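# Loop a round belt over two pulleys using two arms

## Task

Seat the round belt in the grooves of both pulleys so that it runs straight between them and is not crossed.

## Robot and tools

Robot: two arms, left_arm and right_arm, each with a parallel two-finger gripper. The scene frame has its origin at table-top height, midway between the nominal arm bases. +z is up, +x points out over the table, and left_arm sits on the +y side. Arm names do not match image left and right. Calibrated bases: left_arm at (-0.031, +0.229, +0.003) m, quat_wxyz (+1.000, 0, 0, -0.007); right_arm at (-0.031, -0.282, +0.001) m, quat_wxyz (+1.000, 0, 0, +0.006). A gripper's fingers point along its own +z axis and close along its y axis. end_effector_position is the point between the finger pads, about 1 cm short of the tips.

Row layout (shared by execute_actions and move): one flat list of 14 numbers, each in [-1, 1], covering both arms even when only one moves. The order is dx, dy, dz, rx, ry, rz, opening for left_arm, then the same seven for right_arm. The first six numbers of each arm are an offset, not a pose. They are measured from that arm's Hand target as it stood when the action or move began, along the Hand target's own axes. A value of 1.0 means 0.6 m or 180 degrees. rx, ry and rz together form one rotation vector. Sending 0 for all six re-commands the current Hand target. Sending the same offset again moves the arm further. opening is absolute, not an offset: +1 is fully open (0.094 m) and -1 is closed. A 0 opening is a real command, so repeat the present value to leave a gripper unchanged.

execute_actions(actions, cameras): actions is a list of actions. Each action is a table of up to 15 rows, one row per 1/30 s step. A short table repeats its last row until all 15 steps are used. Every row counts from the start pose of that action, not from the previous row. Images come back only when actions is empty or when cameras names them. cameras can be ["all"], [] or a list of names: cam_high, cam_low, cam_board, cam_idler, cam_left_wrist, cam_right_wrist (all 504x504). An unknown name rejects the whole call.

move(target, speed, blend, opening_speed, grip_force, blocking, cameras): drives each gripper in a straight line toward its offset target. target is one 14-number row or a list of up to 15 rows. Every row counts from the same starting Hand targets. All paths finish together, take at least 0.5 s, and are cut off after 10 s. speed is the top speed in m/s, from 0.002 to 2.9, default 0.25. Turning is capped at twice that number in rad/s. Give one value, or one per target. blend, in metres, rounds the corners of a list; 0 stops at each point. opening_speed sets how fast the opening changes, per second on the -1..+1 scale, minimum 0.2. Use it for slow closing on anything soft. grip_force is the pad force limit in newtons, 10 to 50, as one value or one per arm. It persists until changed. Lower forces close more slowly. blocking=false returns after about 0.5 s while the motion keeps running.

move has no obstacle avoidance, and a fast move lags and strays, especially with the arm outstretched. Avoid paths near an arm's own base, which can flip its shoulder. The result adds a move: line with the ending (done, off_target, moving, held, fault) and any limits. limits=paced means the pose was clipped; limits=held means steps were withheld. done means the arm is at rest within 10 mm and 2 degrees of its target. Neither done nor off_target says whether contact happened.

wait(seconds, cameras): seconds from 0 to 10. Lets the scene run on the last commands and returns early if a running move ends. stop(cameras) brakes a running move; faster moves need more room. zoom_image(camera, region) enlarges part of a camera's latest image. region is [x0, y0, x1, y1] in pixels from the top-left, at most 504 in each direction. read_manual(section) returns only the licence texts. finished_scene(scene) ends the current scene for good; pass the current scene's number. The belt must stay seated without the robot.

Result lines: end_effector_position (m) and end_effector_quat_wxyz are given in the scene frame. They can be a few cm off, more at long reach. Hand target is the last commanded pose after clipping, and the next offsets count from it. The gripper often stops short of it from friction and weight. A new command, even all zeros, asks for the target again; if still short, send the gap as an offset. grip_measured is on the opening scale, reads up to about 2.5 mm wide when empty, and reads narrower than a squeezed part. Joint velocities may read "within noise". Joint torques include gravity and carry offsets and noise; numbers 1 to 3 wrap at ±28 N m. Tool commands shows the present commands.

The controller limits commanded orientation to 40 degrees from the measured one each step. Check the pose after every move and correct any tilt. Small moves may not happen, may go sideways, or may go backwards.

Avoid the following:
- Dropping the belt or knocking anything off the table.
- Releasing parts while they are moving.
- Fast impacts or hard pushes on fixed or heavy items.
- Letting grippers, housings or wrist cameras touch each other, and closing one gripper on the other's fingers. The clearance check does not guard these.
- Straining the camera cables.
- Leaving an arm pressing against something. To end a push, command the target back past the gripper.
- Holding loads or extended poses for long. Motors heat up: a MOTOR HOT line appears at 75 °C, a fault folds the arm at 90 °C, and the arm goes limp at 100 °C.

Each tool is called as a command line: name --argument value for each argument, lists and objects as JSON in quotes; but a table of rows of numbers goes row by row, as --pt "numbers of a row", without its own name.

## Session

execute_actions --actions '[]'

Scene clock: 0.00 s.
left_arm: end_effector_position=(+0.3527, +0.2533, +0.0781) grip_measured=+1.000 end_effector_quat_wxyz=(+0.562, -0.057, +0.822, +0.073) | right_arm: end_effector_position=(+0.3585, -0.3109, +0.0719) grip_measured=+1.000 end_effector_quat_wxyz=(+0.534, +0.058, +0.843, -0.034)
Joint positions: left_arm=[-0.021 1.571 0.329 0.865 -0.22 -0.026 0.094] | right_arm=[-0.045 1.549 0.388 0.718 0.088 0.048 0.094]
Joint velocities: within noise
Joint torques (N m): no reading
Motor temperatures (°C): left_arm=[25 31 28 22 24 23 25] | right_arm=[24 32 27 24 25 22 23]
Heat: left arm: 31 °C; right arm: 32 °C.
Hand target: left_arm +0.3549, +0.2533, +0.0830; +0.567, -0.058, +0.818, +0.073 | right_arm +0.3615, -0.3110, +0.0783; +0.542, +0.059, +0.838, -0.033
Tool commands: left_gripper/opening=+1.0 right_gripper/opening=+1.0

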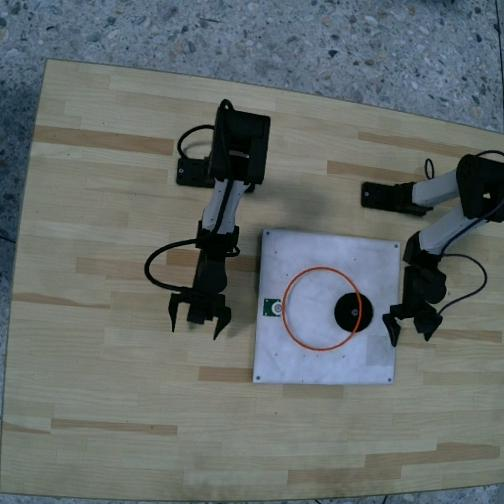

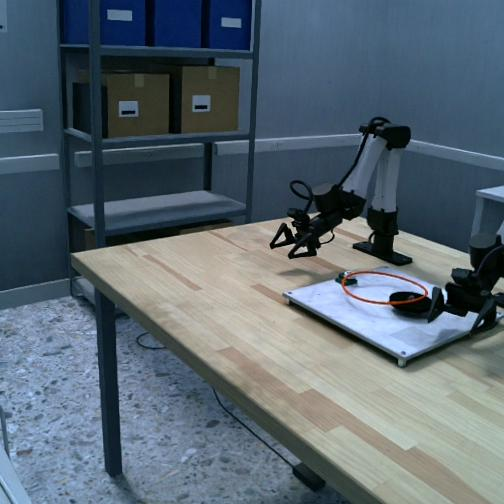

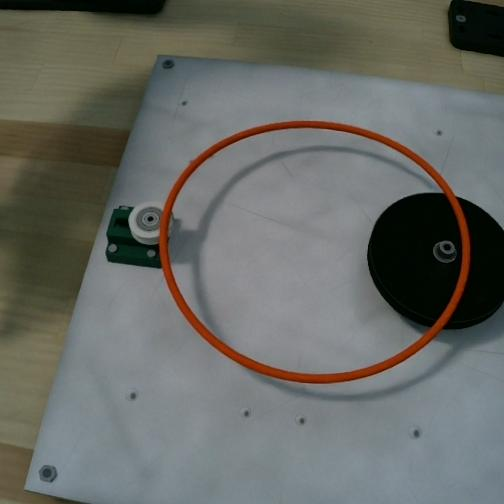

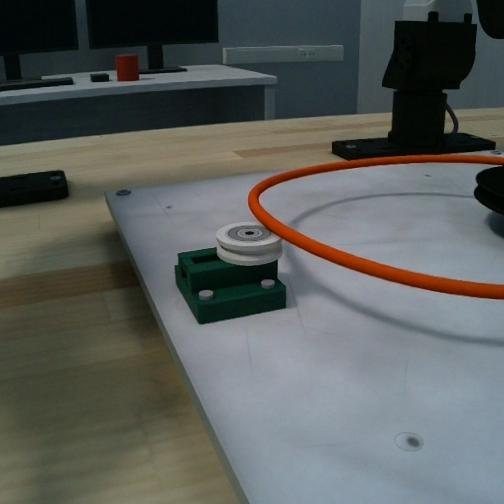

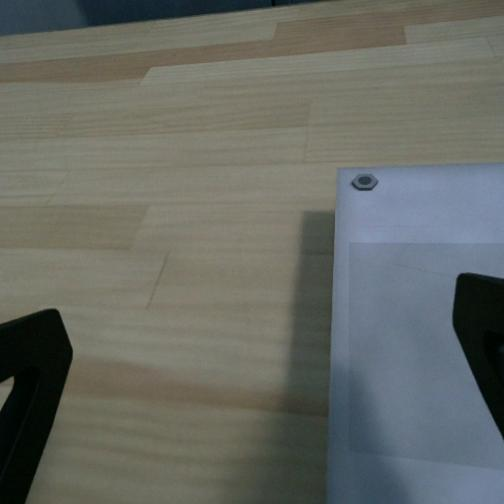

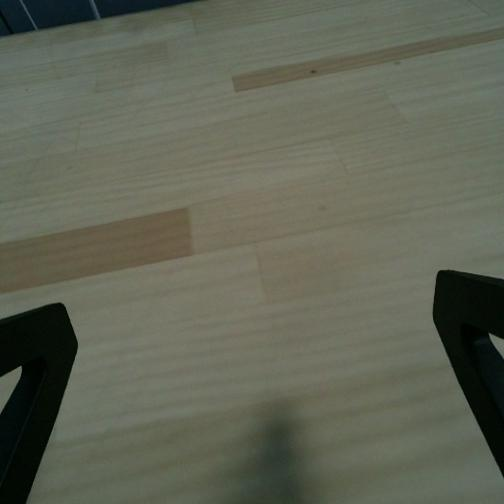

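move --target '[-0.0533,-0.2003,-0.2092,0.0483,0.3296,0.0303,-0.6,-0.0525,0.1595,-0.2532,-0.0246,0.3205,-0.0376,-0.6]' --speed 0.3 --cameras '["all"]'

Scene clock: 45.93 s.
left_arm: end_effector_position=(+0.2702, +0.1157, +0.1470) grip_measured=-0.598 end_effector_quat_wxyz=(+0.090, -0.005, +0.996, +0.005) | right_arm: end_effector_position=(+0.2465, -0.2045, +0.1640) grip_measured=-0.598 end_effector_quat_wxyz=(+0.065, -0.002, +0.998, -0.008)
Joint positions: left_arm=[-0.389 1.609 1.415 -1.215 -0.081 -0.406 0.019] | right_arm=[0.295 1.527 1.411 -1.337 0.054 0.298 0.019]
Joint torques (N m): left_arm=[-0.49 -5.44 9.01 0.54 -0.06 -0.21] | right_arm=[0.49 -6.97 8.91 0.57 -0.08 0.04]
Motor temperatures (°C): left_arm=[25 34 32 33 24 23 25] | right_arm=[24 36 30 32 25 22 23]
Heat: left arm: 34 °C; right arm: 36 °C.
Hand target: left_arm +0.2720, +0.1123, +0.1498; +0.087, -0.008, +0.996, +0.001 | right_arm +0.2497, -0.2000, +0.1701; +0.070, +0.000, +0.998, +0.000
Off the commanded pose: left_arm 0.005 m, 1 deg | right_arm 0.008 m, 1 deg.
move: done

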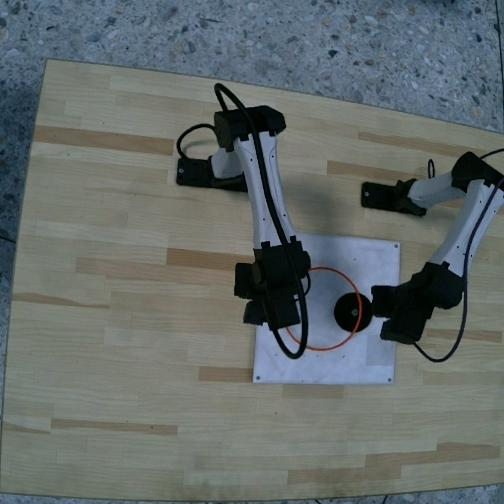

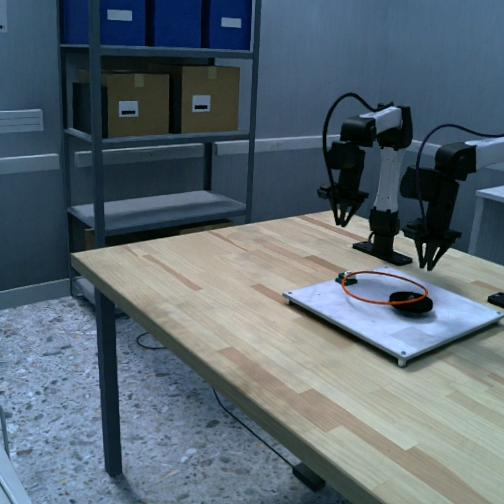

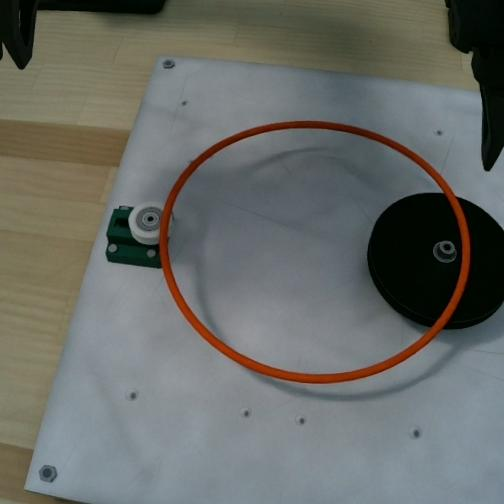

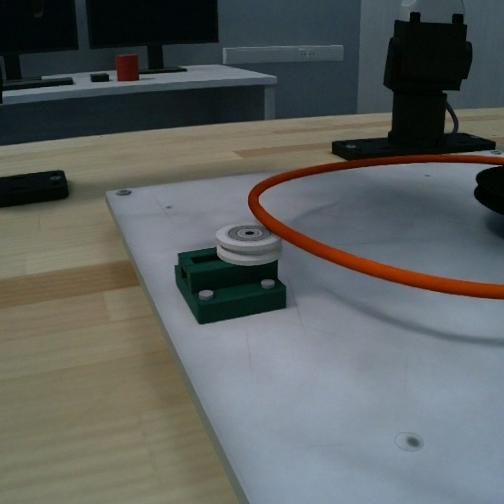

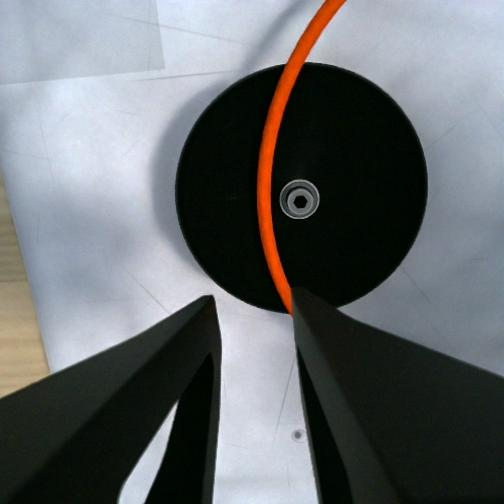

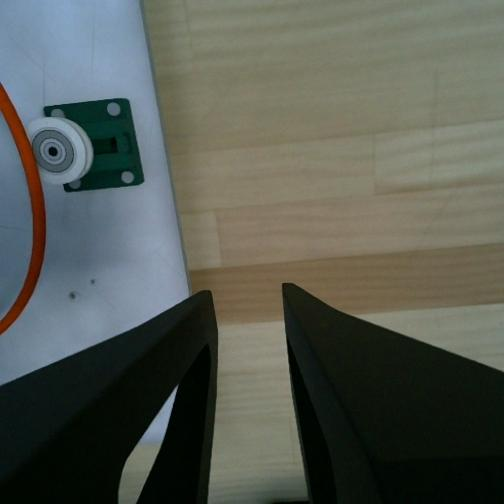

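move --target '[-0.005,-0.012,0.1143,0,0,0,-0.6,0,0,0,0,0,0,-0.6]' --speed 0.15 --cameras '["cam_left_wrist"]'

Scene clock: 63.60 s.
left_arm: end_effector_position=(+0.2845, +0.1093, +0.0860) grip_measured=-0.598 end_effector_quat_wxyz=(+0.085, -0.005, +0.996, +0.007) | right_arm: end_effector_position=(+0.2463, -0.2046, +0.1639) grip_measured=-0.598 end_effector_quat_wxyz=(+0.064, -0.002, +0.998, -0.008)
Joint positions: left_arm=[-0.389 1.695 1.265 -0.991 -0.08 -0.408 0.019] | right_arm=[0.295 1.527 1.411 -1.337 0.054 0.298 0.019]
Joint torques (N m): left_arm=[-0.64 -6.41 6.2 0.81 -0.09 -0.21] | right_arm=[0.53 -6.99 9.13 0.57 -0.1 0.03]
Heat: left arm: 34 °C; right arm: 36 °C.
Hand target: left_arm +0.2870, +0.1054, +0.0828; +0.087, -0.008, +0.996, +0.001 | right_arm +0.2498, -0.2000, +0.1701; +0.070, +0.000, +0.998, -0.001
Off the commanded pose: left_arm 0.006 m, 1 deg | right_arm 0.008 m, 1 deg.
move: done
Images, in order (width x height): cam_left_wrist 504x504.

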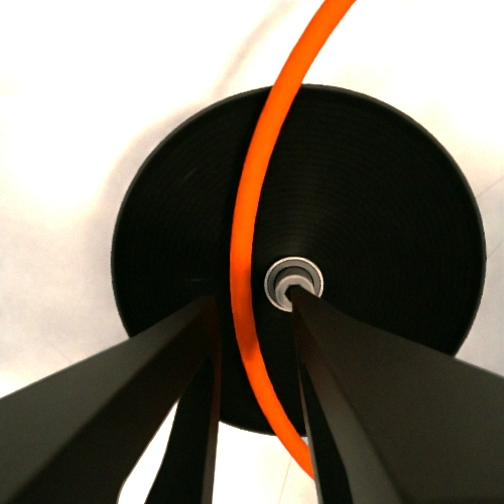

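move --pt "0.0345 0.0005 -0.0062 0 0 0 -0.6 0 0 0 0 0 0 -0.6" --pt "0.0383 0.0005 0.0152 0 0 0 -0.6 0 0 0 0 0 0 -0.6" --speed 0.1 --cameras '["cam_left_wrist","cam_low"]'

zoom_image --camera "cam_low" --region '[310, 230, 450, 330]'

Scene clock: 82.63 s.
left_arm: end_effector_position=(+0.2636, +0.1082, +0.0696) grip_measured=-0.598 end_effector_quat_wxyz=(+0.075, -0.005, +0.997, +0.008) | right_arm: end_effector_position=(+0.2463, -0.2046, +0.1639) grip_measured=-0.598 end_effector_quat_wxyz=(+0.064, -0.002, +0.998, -0.008)
Joint positions: left_arm=[-0.417 1.657 1.16 -0.945 -0.078 -0.438 0.019] | right_arm=[0.295 1.527 1.411 -1.337 0.054 0.298 0.019]
Joint torques (N m): left_arm=[-0.65 -7.66 4.88 0.87 -0.12 -0.2] | right_arm=[0.49 -7.1 9.18 0.55 -0.08 0]
Motor temperatures (°C): left_arm=[25 36 34 28 24 23 25] | right_arm=[24 37 32 28 25 22 23]
Heat: left arm: 36 °C; right arm: 37 °C.
Hand target: left_arm +0.2659, +0.1054, +0.0698; +0.087, -0.008, +0.996, +0.001 | right_arm +0.2498, -0.2000, +0.1701; +0.070, +0.000, +0.998, -0.001
Off the commanded pose: left_arm 0.004 m, 2 deg | right_arm 0.008 m, 1 deg.
move: done
Images, in order (width x height): cam_low 504x504, cam_left_wrist 504x504.

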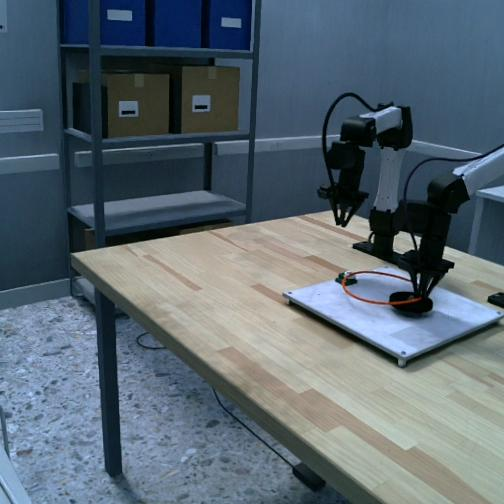

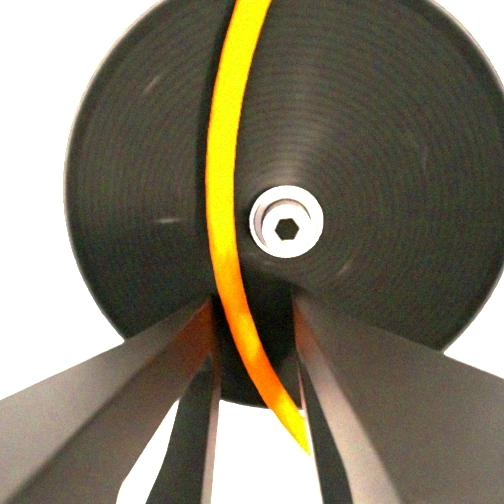

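Scaled by 3.600 from the camera's 504x504 image, which has a finer 720x720 frame.

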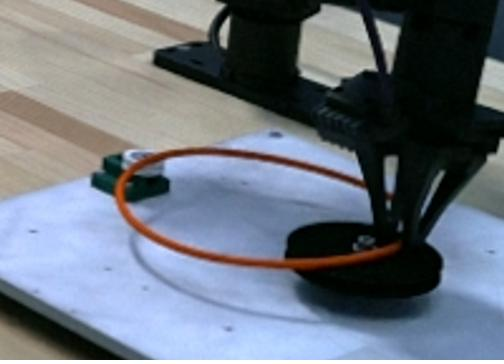

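move --pt "0.0073 -0.0003 -0.0065 -0.0194 0 -0.109 -0.6 0 0 0 0 0 0 -0.6" --speed 0.1 --cameras '["cam_left_wrist"]'

Scene clock: 100.83 s.
left_arm: end_effector_position=(+0.2599, +0.1042, +0.0699) grip_measured=-0.598 end_effector_quat_wxyz=(+0.082, -0.177, +0.981, +0.009) | right_arm: end_effector_position=(+0.2463, -0.2046, +0.1639) grip_measured=-0.598 end_effector_quat_wxyz=(+0.064, -0.002, +0.998, -0.008)
Joint positions: left_arm=[-0.453 1.657 1.16 -0.954 -0.113 -0.817 0.019] | right_arm=[0.295 1.527 1.411 -1.337 0.054 0.298 0.019]
Joint torques (N m): left_arm=[-0.69 -6.5 7.65 0.43 -0.35 -0.23] | right_arm=[0.4 -6.95 9.02 0.55 -0.08 0.03]
Heat: left arm: 39 °C; right arm: 37 °C.
Hand target: left_arm +0.2609, +0.1051, +0.0729; +0.086, -0.180, +0.980, +0.016 | right_arm +0.2498, -0.2000, +0.1701; +0.070, +0.000, +0.998, -0.001
Off the commanded pose: left_arm 0.003 m, 1 deg | right_arm 0.008 m, 1 deg.
move: done
Images, in order (width x height): cam_left_wrist 504x504.

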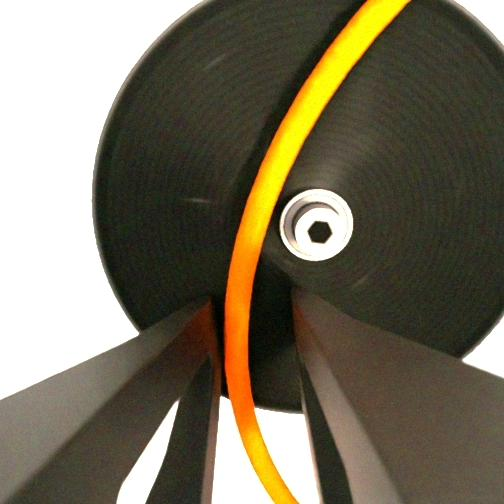

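move --pt "0 0.0075 -0.001 0 0 0 -0.6 0 0 0 0 0 0 -0.6" --pt "0 0.0075 -0.001 0 0 0 -0.95 0 0 0 0 0 0 -0.6" --pt "0 0.0075 -0.051 0 0 0 -0.95 0 0 0 0 0 0 -0.6" --speed 0.1 --opening_speed 0.4 --cameras '["cam_left_wrist","cam_low","cam_idler"]'

Scene clock: 109.60 s.
left_arm: end_effector_position=(+0.2507, +0.1083, +0.0901) grip_measured=-0.911 end_effector_quat_wxyz=(+0.068, -0.176, +0.982, +0.021) | right_arm: end_effector_position=(+0.2463, -0.2046, +0.1639) grip_measured=-0.598 end_effector_quat_wxyz=(+0.064, -0.002, +0.998, -0.008)
Joint positions: left_arm=[-0.456 1.635 1.222 -1.074 -0.116 -0.821 0.004] | right_arm=[0.295 1.527 1.411 -1.337 0.054 0.298 0.019]
Joint torques (N m): left_arm=[-0.75 -8.43 8.5 0.38 -0.33 -0.22] | right_arm=[0.47 -6.99 9.02 0.56 -0.07 0.02]
Heat: left arm: 40 °C; right arm: 37 °C.
Hand target: left_arm +0.2544, +0.1075, +0.1030; +0.086, -0.180, +0.980, +0.016 | right_arm +0.2498, -0.2000, +0.1701; +0.070, +0.000, +0.998, -0.001
Off the commanded pose: left_arm 0.013 m, 2 deg | right_arm 0.008 m, 1 deg.
move: off_target (left_arm)
Images, in order (width x height): cam_low 504x504, cam_idler 504x504, cam_left_wrist 504x504.

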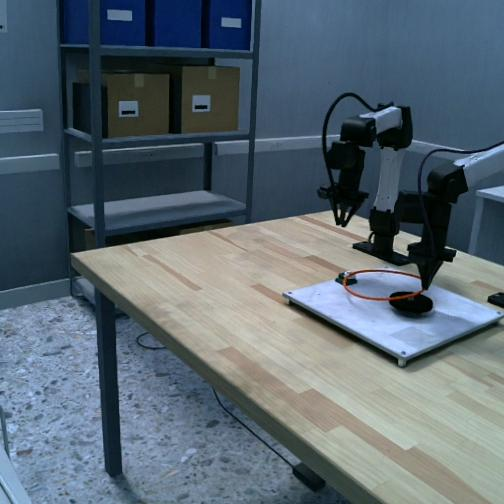

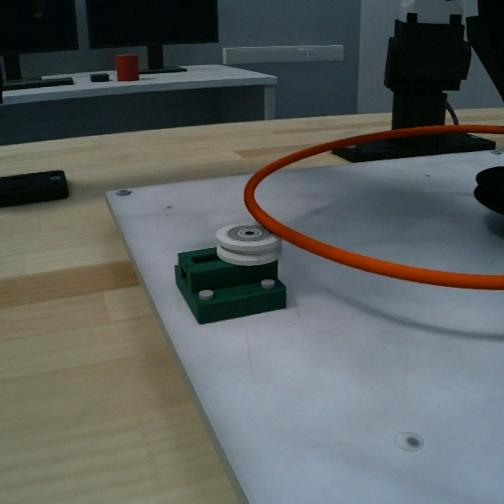

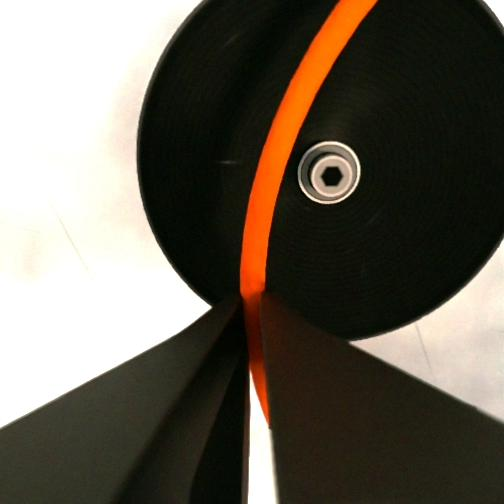

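move --pt "-0.055 0.0863 0.0013 0 0 0 -0.95 0 0 0 0 0 0 -0.6" --pt "-0.055 0.0863 0.0013 0.23 0.089 -0.041 -0.95 0 0 0 0 0 0 -0.6" --speed 0.15 --blend 0.02 --cameras '["all"]'

Scene clock: 132.43 s.
left_arm: end_effector_position=(+0.2652, +0.1684, +0.1103) grip_measured=-0.911 end_effector_quat_wxyz=(+0.011, -0.204, +0.913, -0.352) | right_arm: end_effector_position=(+0.2463, -0.2046, +0.1639) grip_measured=-0.598 end_effector_quat_wxyz=(+0.064, -0.002, +0.998, -0.008)
Joint positions: left_arm=[0.201 1.59 1.089 -1.014 0.719 -0.274 0.004] | right_arm=[0.295 1.527 1.411 -1.337 0.054 0.298 0.019]
Joint torques (N m): left_arm=[0.12 -5.09 5.87 0.54 0.51 0.07] | right_arm=[0.42 -6.91 8.98 0.56 -0.08 0.04]
Motor temperatures (°C): left_arm=[25 43 37 26 24 23 27] | right_arm=[24 37 34 27 25 22 23]
Heat: left arm: 43 °C; right arm: 37 °C.
Hand target: left_arm +0.2665, +0.1674, +0.1081; +0.010, -0.200, +0.911, -0.360 | right_arm +0.2498, -0.2000, +0.1701; +0.070, +0.000, +0.998, -0.001
Off the commanded pose: left_arm 0.003 m, 1 deg | right_arm 0.008 m, 1 deg.
move: done

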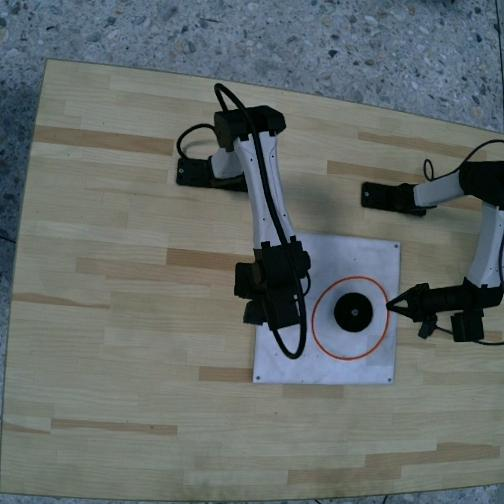

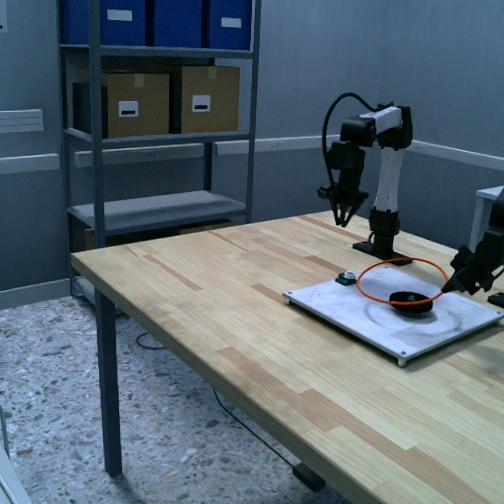

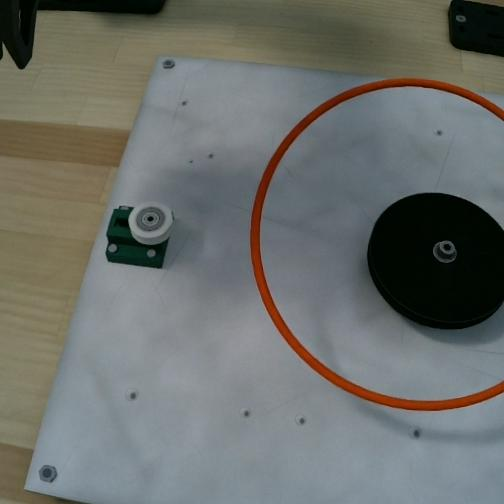

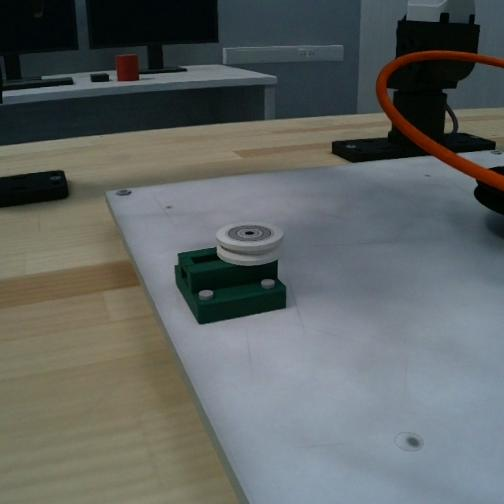

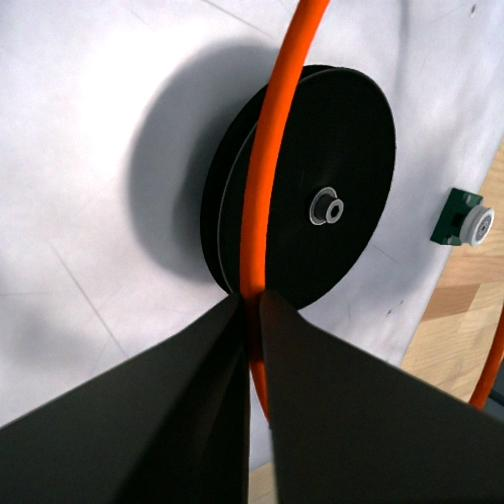

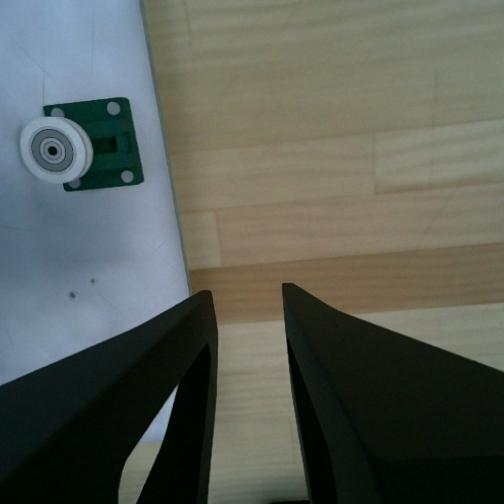

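move --target '[-0.0067,0.0483,0.0682,0,0,0,-0.95,-0.0588,0.133,-0.059,0,0,0,-0.6]' --speed 0.15 --cameras '["all"]'

Scene clock: 157.37 s.
left_arm: end_effector_position=(+0.2644, +0.1643, +0.0599) grip_measured=-0.911 end_effector_quat_wxyz=(+0.010, -0.201, +0.914, -0.354) | right_arm: end_effector_position=(+0.2765, -0.1205, +0.2054) grip_measured=-0.598 end_effector_quat_wxyz=(+0.063, -0.004, +0.998, +0.002)
Joint positions: left_arm=[0.188 1.657 0.944 -0.796 0.721 -0.283 0.004] | right_arm=[0.502 1.802 1.884 -1.541 0.058 0.501 0.019]
Joint torques (N m): left_arm=[-0.73 -5.41 5.45 0.66 0.44 -0.14] | right_arm=[0.34 -9.63 8.46 0.54 0.16 -0.02]
Heat: left arm: 39 °C; right arm: 37 °C.
Hand target: left_arm +0.2664, +0.1614, +0.0581; +0.010, -0.200, +0.911, -0.360 | right_arm +0.2797, -0.1201, +0.2100; +0.070, +0.000, +0.998, +0.000
Off the commanded pose: left_arm 0.004 m, 1 deg | right_arm 0.006 m, 1 deg.
move: done

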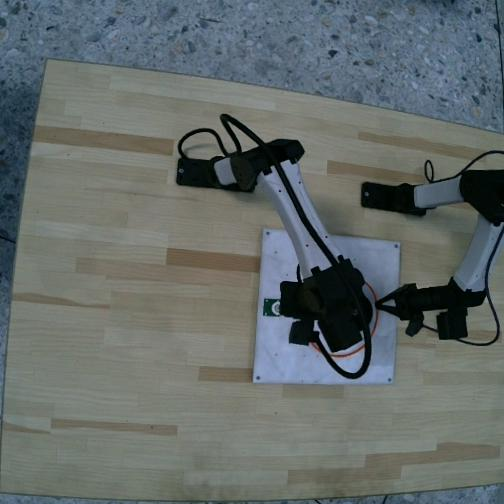

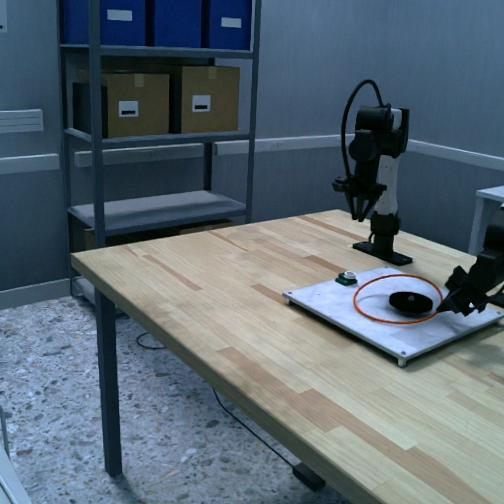

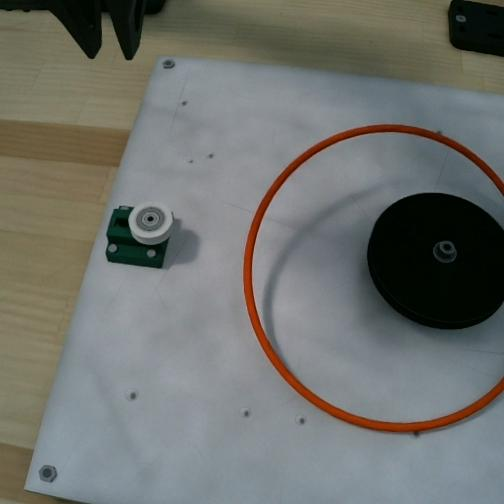

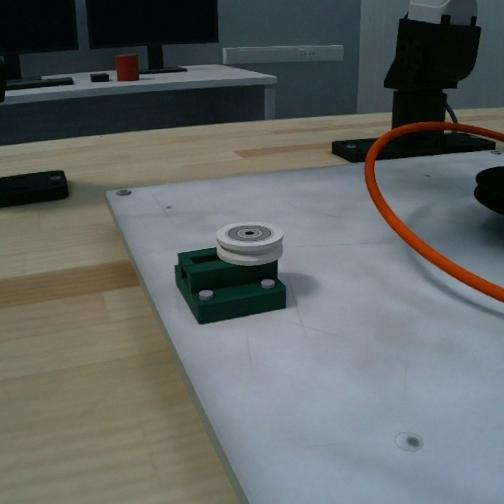

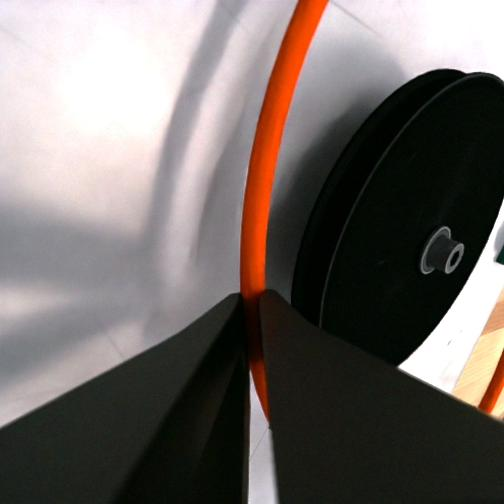

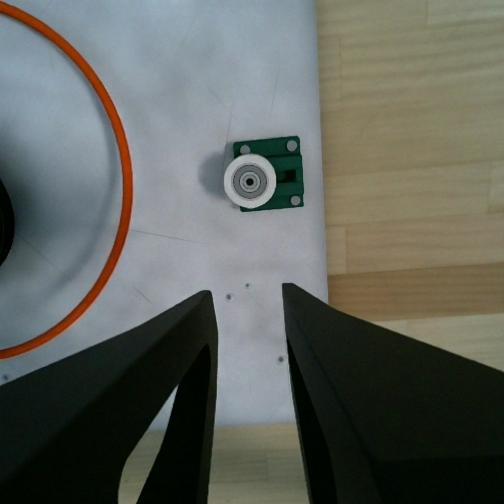

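move --target '[0,0,0,0,0,0,-0.95,-0.0073,0.1,0.128,0,0,0,-0.6]' --speed 0.15 --cameras '["cam_right_wrist","cam_low","cam_idler"]'

zoom_image --camera "cam_low" --region '[310, 230, 470, 350]'

Scene clock: 171.07 s.
left_arm: end_effector_position=(+0.2645, +0.1643, +0.0600) grip_measured=-0.911 end_effector_quat_wxyz=(+0.010, -0.201, +0.914, -0.354) | right_arm: end_effector_position=(+0.2920, -0.0609, +0.1358) grip_measured=-0.598 end_effector_quat_wxyz=(+0.062, -0.004, +0.998, +0.001)
Joint positions: left_arm=[0.188 1.657 0.944 -0.795 0.721 -0.283 0.004] | right_arm=[0.621 1.937 1.78 -1.311 0.071 0.621 0.019]
Joint torques (N m): left_arm=[-0.79 -5.41 5.49 0.63 0.45 -0.16] | right_arm=[0.32 -12.12 5.5 0.73 0.23 -0.01]
Heat: left arm: 39 °C; right arm: 38 °C.
Hand target: left_arm +0.2664, +0.1614, +0.0581; +0.010, -0.200, +0.911, -0.360 | right_arm +0.2948, -0.0601, +0.1346; +0.070, +0.000, +0.998, +0.000
Off the commanded pose: left_arm 0.004 m, 1 deg | right_arm 0.003 m, 1 deg.
move: done
Images, in order (width x height): cam_low 504x504, cam_idler 504x504, cam_right_wrist 504x504.

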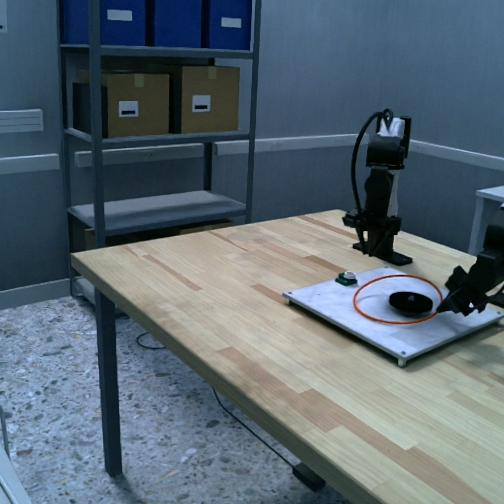

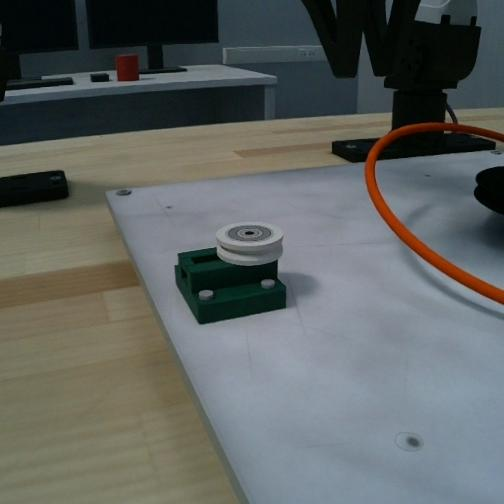

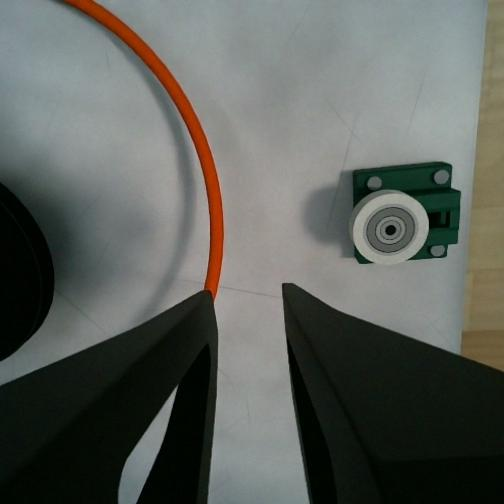

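Scaled by 3.150 from the camera's 504x504 image, which has a finer 720x720 frame.

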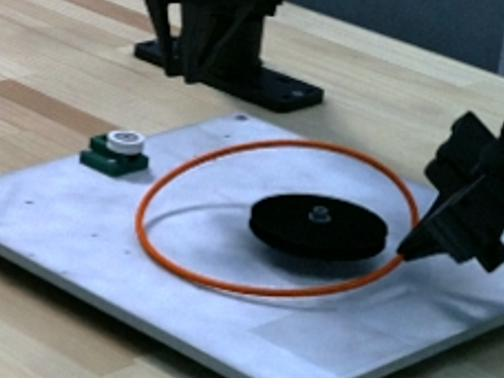

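move --target '[0,0,0,0,0,0,-0.95,0.0105,0.0245,0.0743,0,0,0,-0.6]' --speed 0.15 --cameras '["cam_right_wrist","cam_idler"]'

Scene clock: 187.43 s.
left_arm: end_effector_position=(+0.2645, +0.1643, +0.0600) grip_measured=-0.911 end_effector_quat_wxyz=(+0.010, -0.201, +0.914, -0.354) | right_arm: end_effector_position=(+0.2925, -0.0468, +0.0912) grip_measured=-0.598 end_effector_quat_wxyz=(+0.062, -0.003, +0.998, +0.001)
Joint positions: left_arm=[0.188 1.657 0.944 -0.795 0.721 -0.283 0.004] | right_arm=[0.65 1.974 1.654 -1.151 0.075 0.652 0.019]
Joint torques (N m): left_arm=[-0.73 -5.44 5.46 0.63 0.46 -0.16] | right_arm=[0.54 -12.55 5.35 0.8 0.17 0]
Motor temperatures (°C): left_arm=[25 38 34 26 25 23 28] | right_arm=[24 40 34 27 25 22 23]
Heat: left arm: 38 °C; right arm: 40 °C.
Hand target: left_arm +0.2664, +0.1614, +0.0581; +0.010, -0.200, +0.911, -0.360 | right_arm +0.2948, -0.0455, +0.0896; +0.070, +0.000, +0.998, +0.000
Off the commanded pose: left_arm 0.004 m, 1 deg | right_arm 0.003 m, 1 deg.
move: done
Images, in order (width x height): cam_idler 504x504, cam_right_wrist 504x504.

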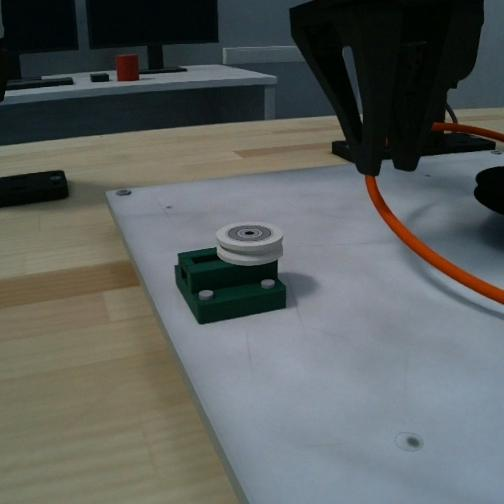

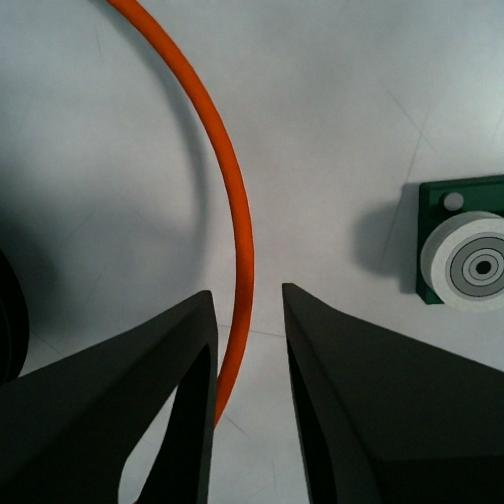

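move --target '[0,0,0,0,0,0,-0.95,0.0054,0.006,0.038,0,0,0,-0.6]' --speed 0.1 --cameras '["cam_right_wrist","cam_idler"]'

zoom_image --camera "cam_idler" --region '[330, 90, 470, 230]'

Scene clock: 194.63 s.
left_arm: end_effector_position=(+0.2645, +0.1643, +0.0600) grip_measured=-0.911 end_effector_quat_wxyz=(+0.010, -0.201, +0.914, -0.354) | right_arm: end_effector_position=(+0.2934, -0.0433, +0.0698) grip_measured=-0.598 end_effector_quat_wxyz=(+0.064, -0.002, +0.998, +0.002)
Joint positions: left_arm=[0.188 1.657 0.944 -0.795 0.721 -0.283 0.004] | right_arm=[0.656 1.991 1.593 -1.068 0.075 0.659 0.019]
Joint torques (N m): left_arm=[-0.73 -5.37 5.5 0.65 0.45 -0.15] | right_arm=[0.7 -12.4 5.45 0.71 0.16 0.07]
Heat: left arm: 38 °C; right arm: 43 °C.
Hand target: left_arm +0.2664, +0.1614, +0.0581; +0.010, -0.200, +0.911, -0.360 | right_arm +0.2947, -0.0419, +0.0665; +0.070, +0.000, +0.998, +0.000
Off the commanded pose: left_arm 0.004 m, 1 deg | right_arm 0.004 m, 1 deg.
move: done
Images, in order (width x height): cam_idler 504x504, cam_right_wrist 504x504.

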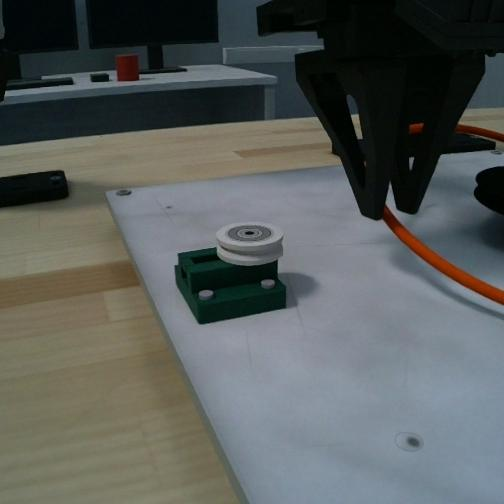

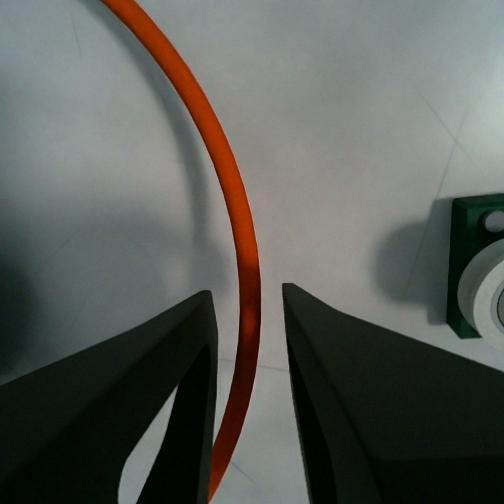

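Scaled by 3.600 from the camera's 504x504 image, which has a finer 720x720 frame.

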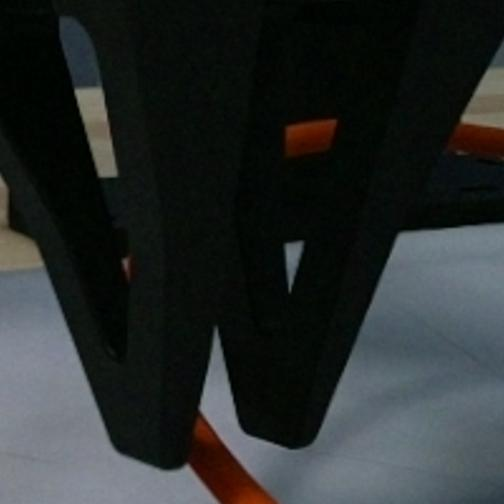

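move --pt "0 0 0 0 0 0 -0.95 0.0014 0.002 0.0105 0 0 0 -0.6" --pt "0 0 0 0 0 0 -0.95 0.0014 0.002 0.0105 0 0 0 -0.95" --pt "0 0 0 0 0 0 -0.95 -0.0047 -0.04 -0.033 0 0 0 -0.95" --pt "0 0 0 0 0 0 -0.95 -0.0047 -0.135 -0.033 0 0 0 -0.95" --speed 0.1 --opening_speed 0.4 --blend '[0,0,0.015,0]' --cameras '["all"]'

zoom_image --camera "cam_low" --region '[310, 230, 470, 350]'

Scene clock: 216.40 s.
left_arm: end_effector_position=(+0.2643, +0.1547, +0.0655) grip_measured=-0.911 end_effector_quat_wxyz=(+0.005, -0.195, +0.906, -0.375) | right_arm: end_effector_position=(+0.2942, -0.1073, +0.0789) grip_measured=-0.904 end_effector_quat_wxyz=(+0.058, -0.002, +0.998, +0.017)
Joint positions: left_arm=[0.176 1.657 0.944 -0.795 0.768 -0.288 0.004] | right_arm=[0.494 1.845 1.43 -1.037 0.026 0.5 0.005]
Joint torques (N m): left_arm=[0.5 -5.5 5.46 0.63 -0.01 -0.09] | right_arm=[-1.24 -14.58 4.83 0.46 0.44 -0.19]
Motor temperatures (°C): left_arm=[25 38 34 26 25 23 29] | right_arm=[24 47 34 27 25 22 23]
Heat: left arm: 38 °C; right arm: 47 °C.
Hand target: left_arm +0.2664, +0.1613, +0.0581; +0.010, -0.200, +0.911, -0.360 | right_arm +0.2948, -0.1230, +0.0866; +0.070, +0.000, +0.998, -0.001
Off the commanded pose: left_arm 0.010 m, 2 deg | right_arm 0.017 m, 2 deg.
move: off_target (right_arm)

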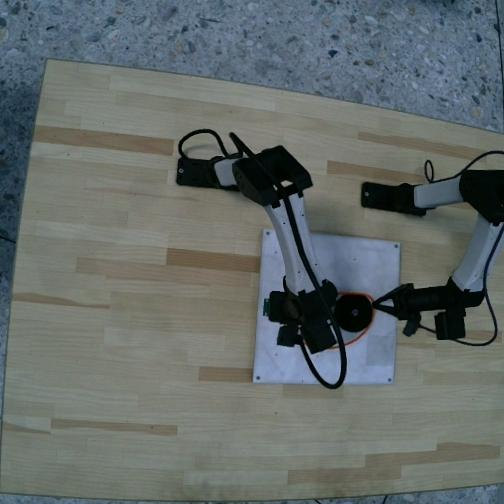

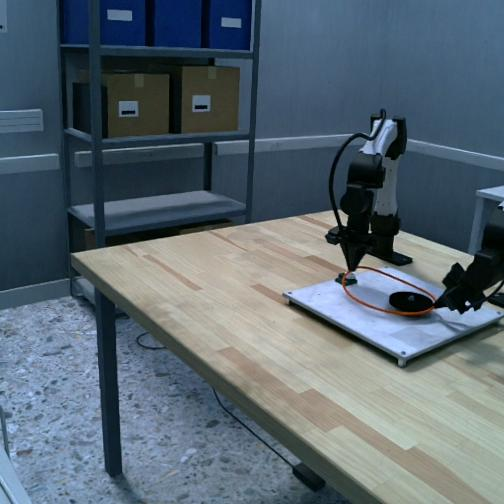

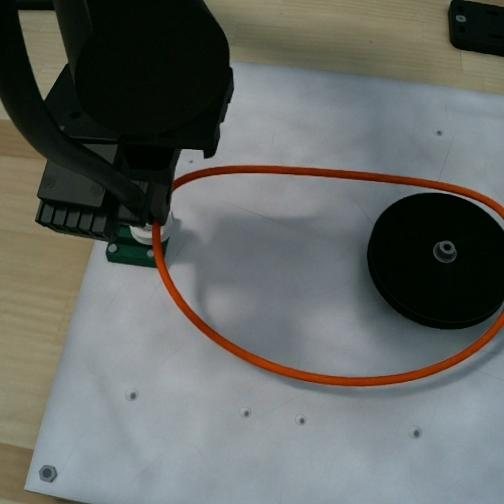

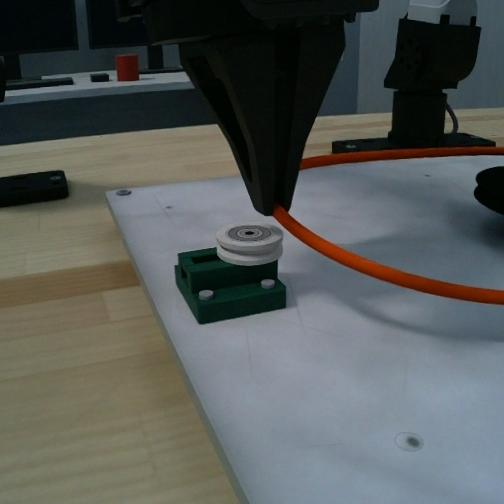

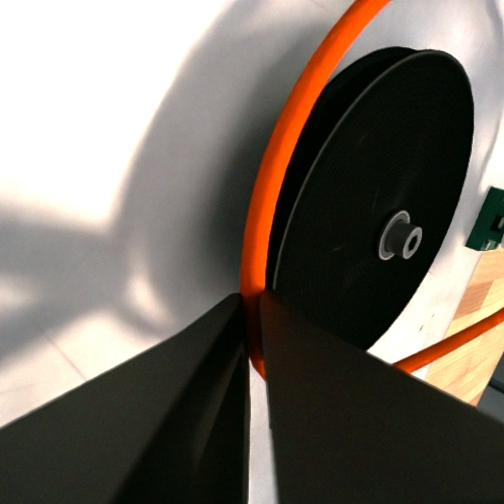

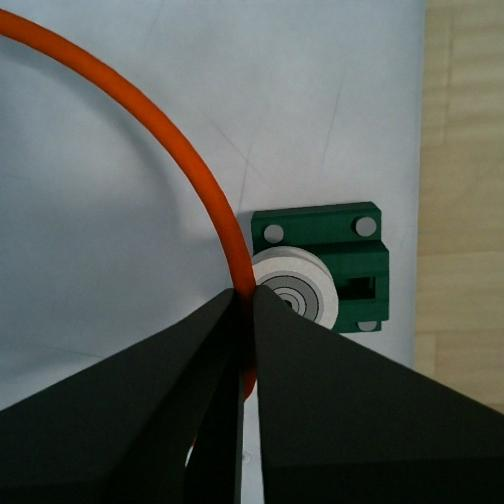

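Scaled by 3.150 from the camera's 504x504 image, which has a finer 720x720 frame.

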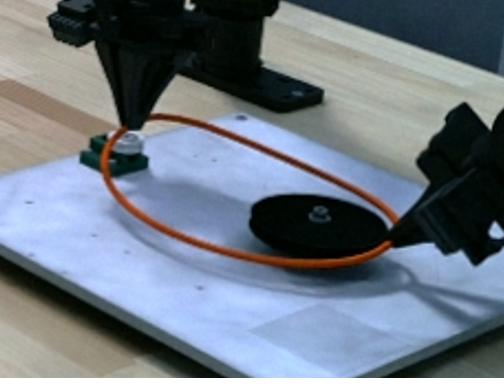

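move --target '[-0.0017,0.0088,0.0099,0,0,0,-0.95,-0.0023,-0.0667,-0.0165,-0.22,0,0.031,-0.95]' --speed 0.1 --cameras '["all"]'

zoom_image --camera "cam_low" --region '[310, 230, 470, 350]'

Scene clock: 236.00 s.
left_arm: end_effector_position=(+0.2602, +0.1502, +0.0659) grip_measured=-0.911 end_effector_quat_wxyz=(-0.005, -0.202, +0.899, -0.389) | right_arm: end_effector_position=(+0.2815, -0.1298, +0.1030) grip_measured=-0.906 end_effector_quat_wxyz=(+0.027, +0.008, +0.919, +0.393)
Joint positions: left_arm=[0.176 1.657 0.93 -0.796 0.799 -0.301 0.004] | right_arm=[0.077 1.694 1.128 -0.833 -0.795 0.178 0.004]
Joint torques (N m): left_arm=[0.64 -4.27 5.15 0.85 -0.28 0.08] | right_arm=[-4.85 -11.88 5.65 0.75 0.73 -0.32]
Heat: left arm: 38 °C; right arm: 51 °C.
Hand target: left_arm +0.2664, +0.1614, +0.0501; +0.010, -0.200, +0.911, -0.360 | right_arm +0.2947, -0.1629, +0.0965; +0.065, +0.024, +0.938, +0.341
Off the commanded pose: left_arm 0.020 m, 4 deg | right_arm 0.036 m, 8 deg.
move: off_target (left_arm, right_arm)

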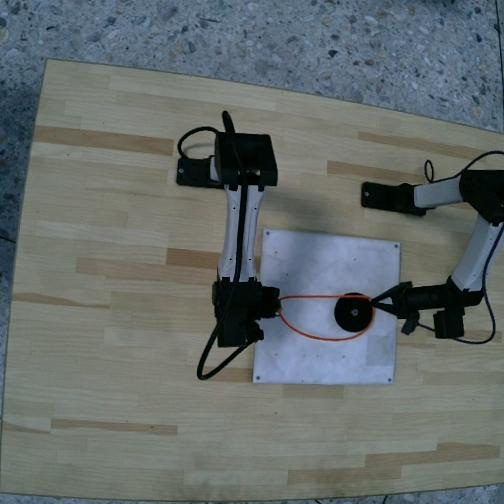

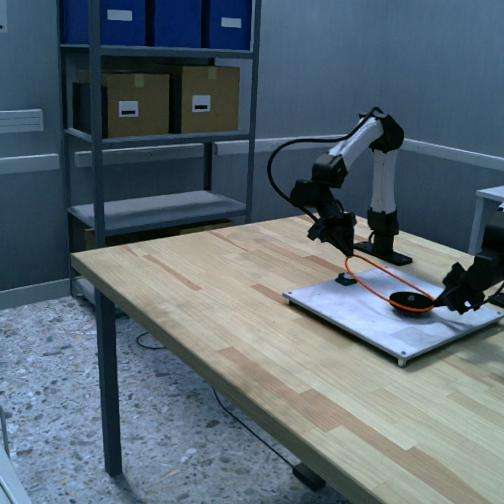

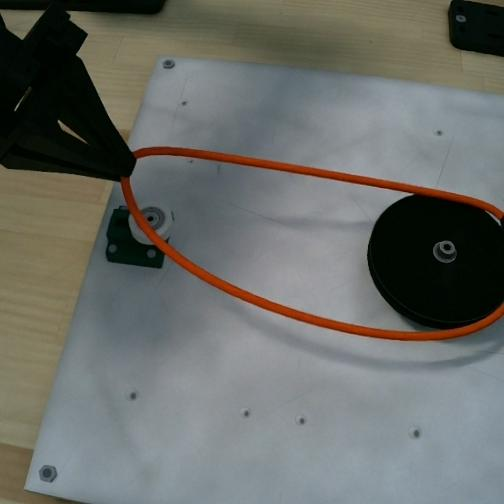

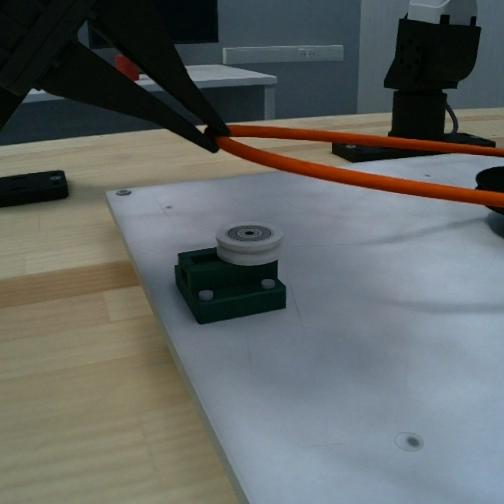

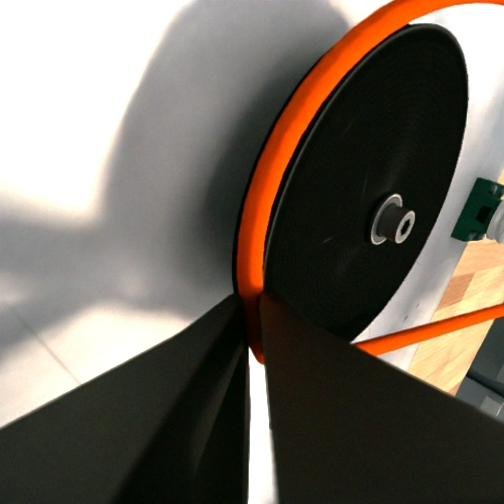

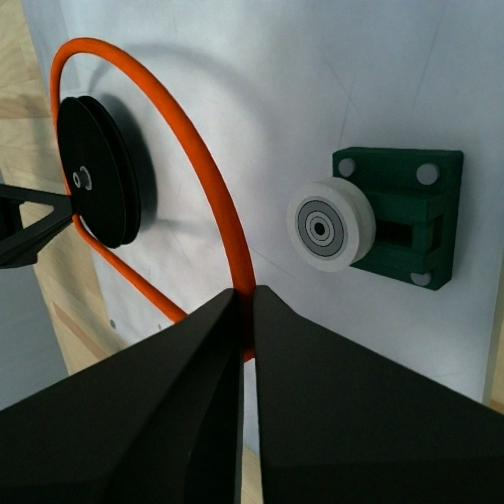

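Scaled by 3.150 from the camera's 504x504 image, which has a finer 720x720 frame.

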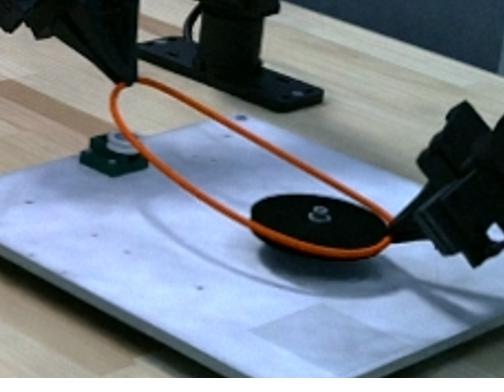

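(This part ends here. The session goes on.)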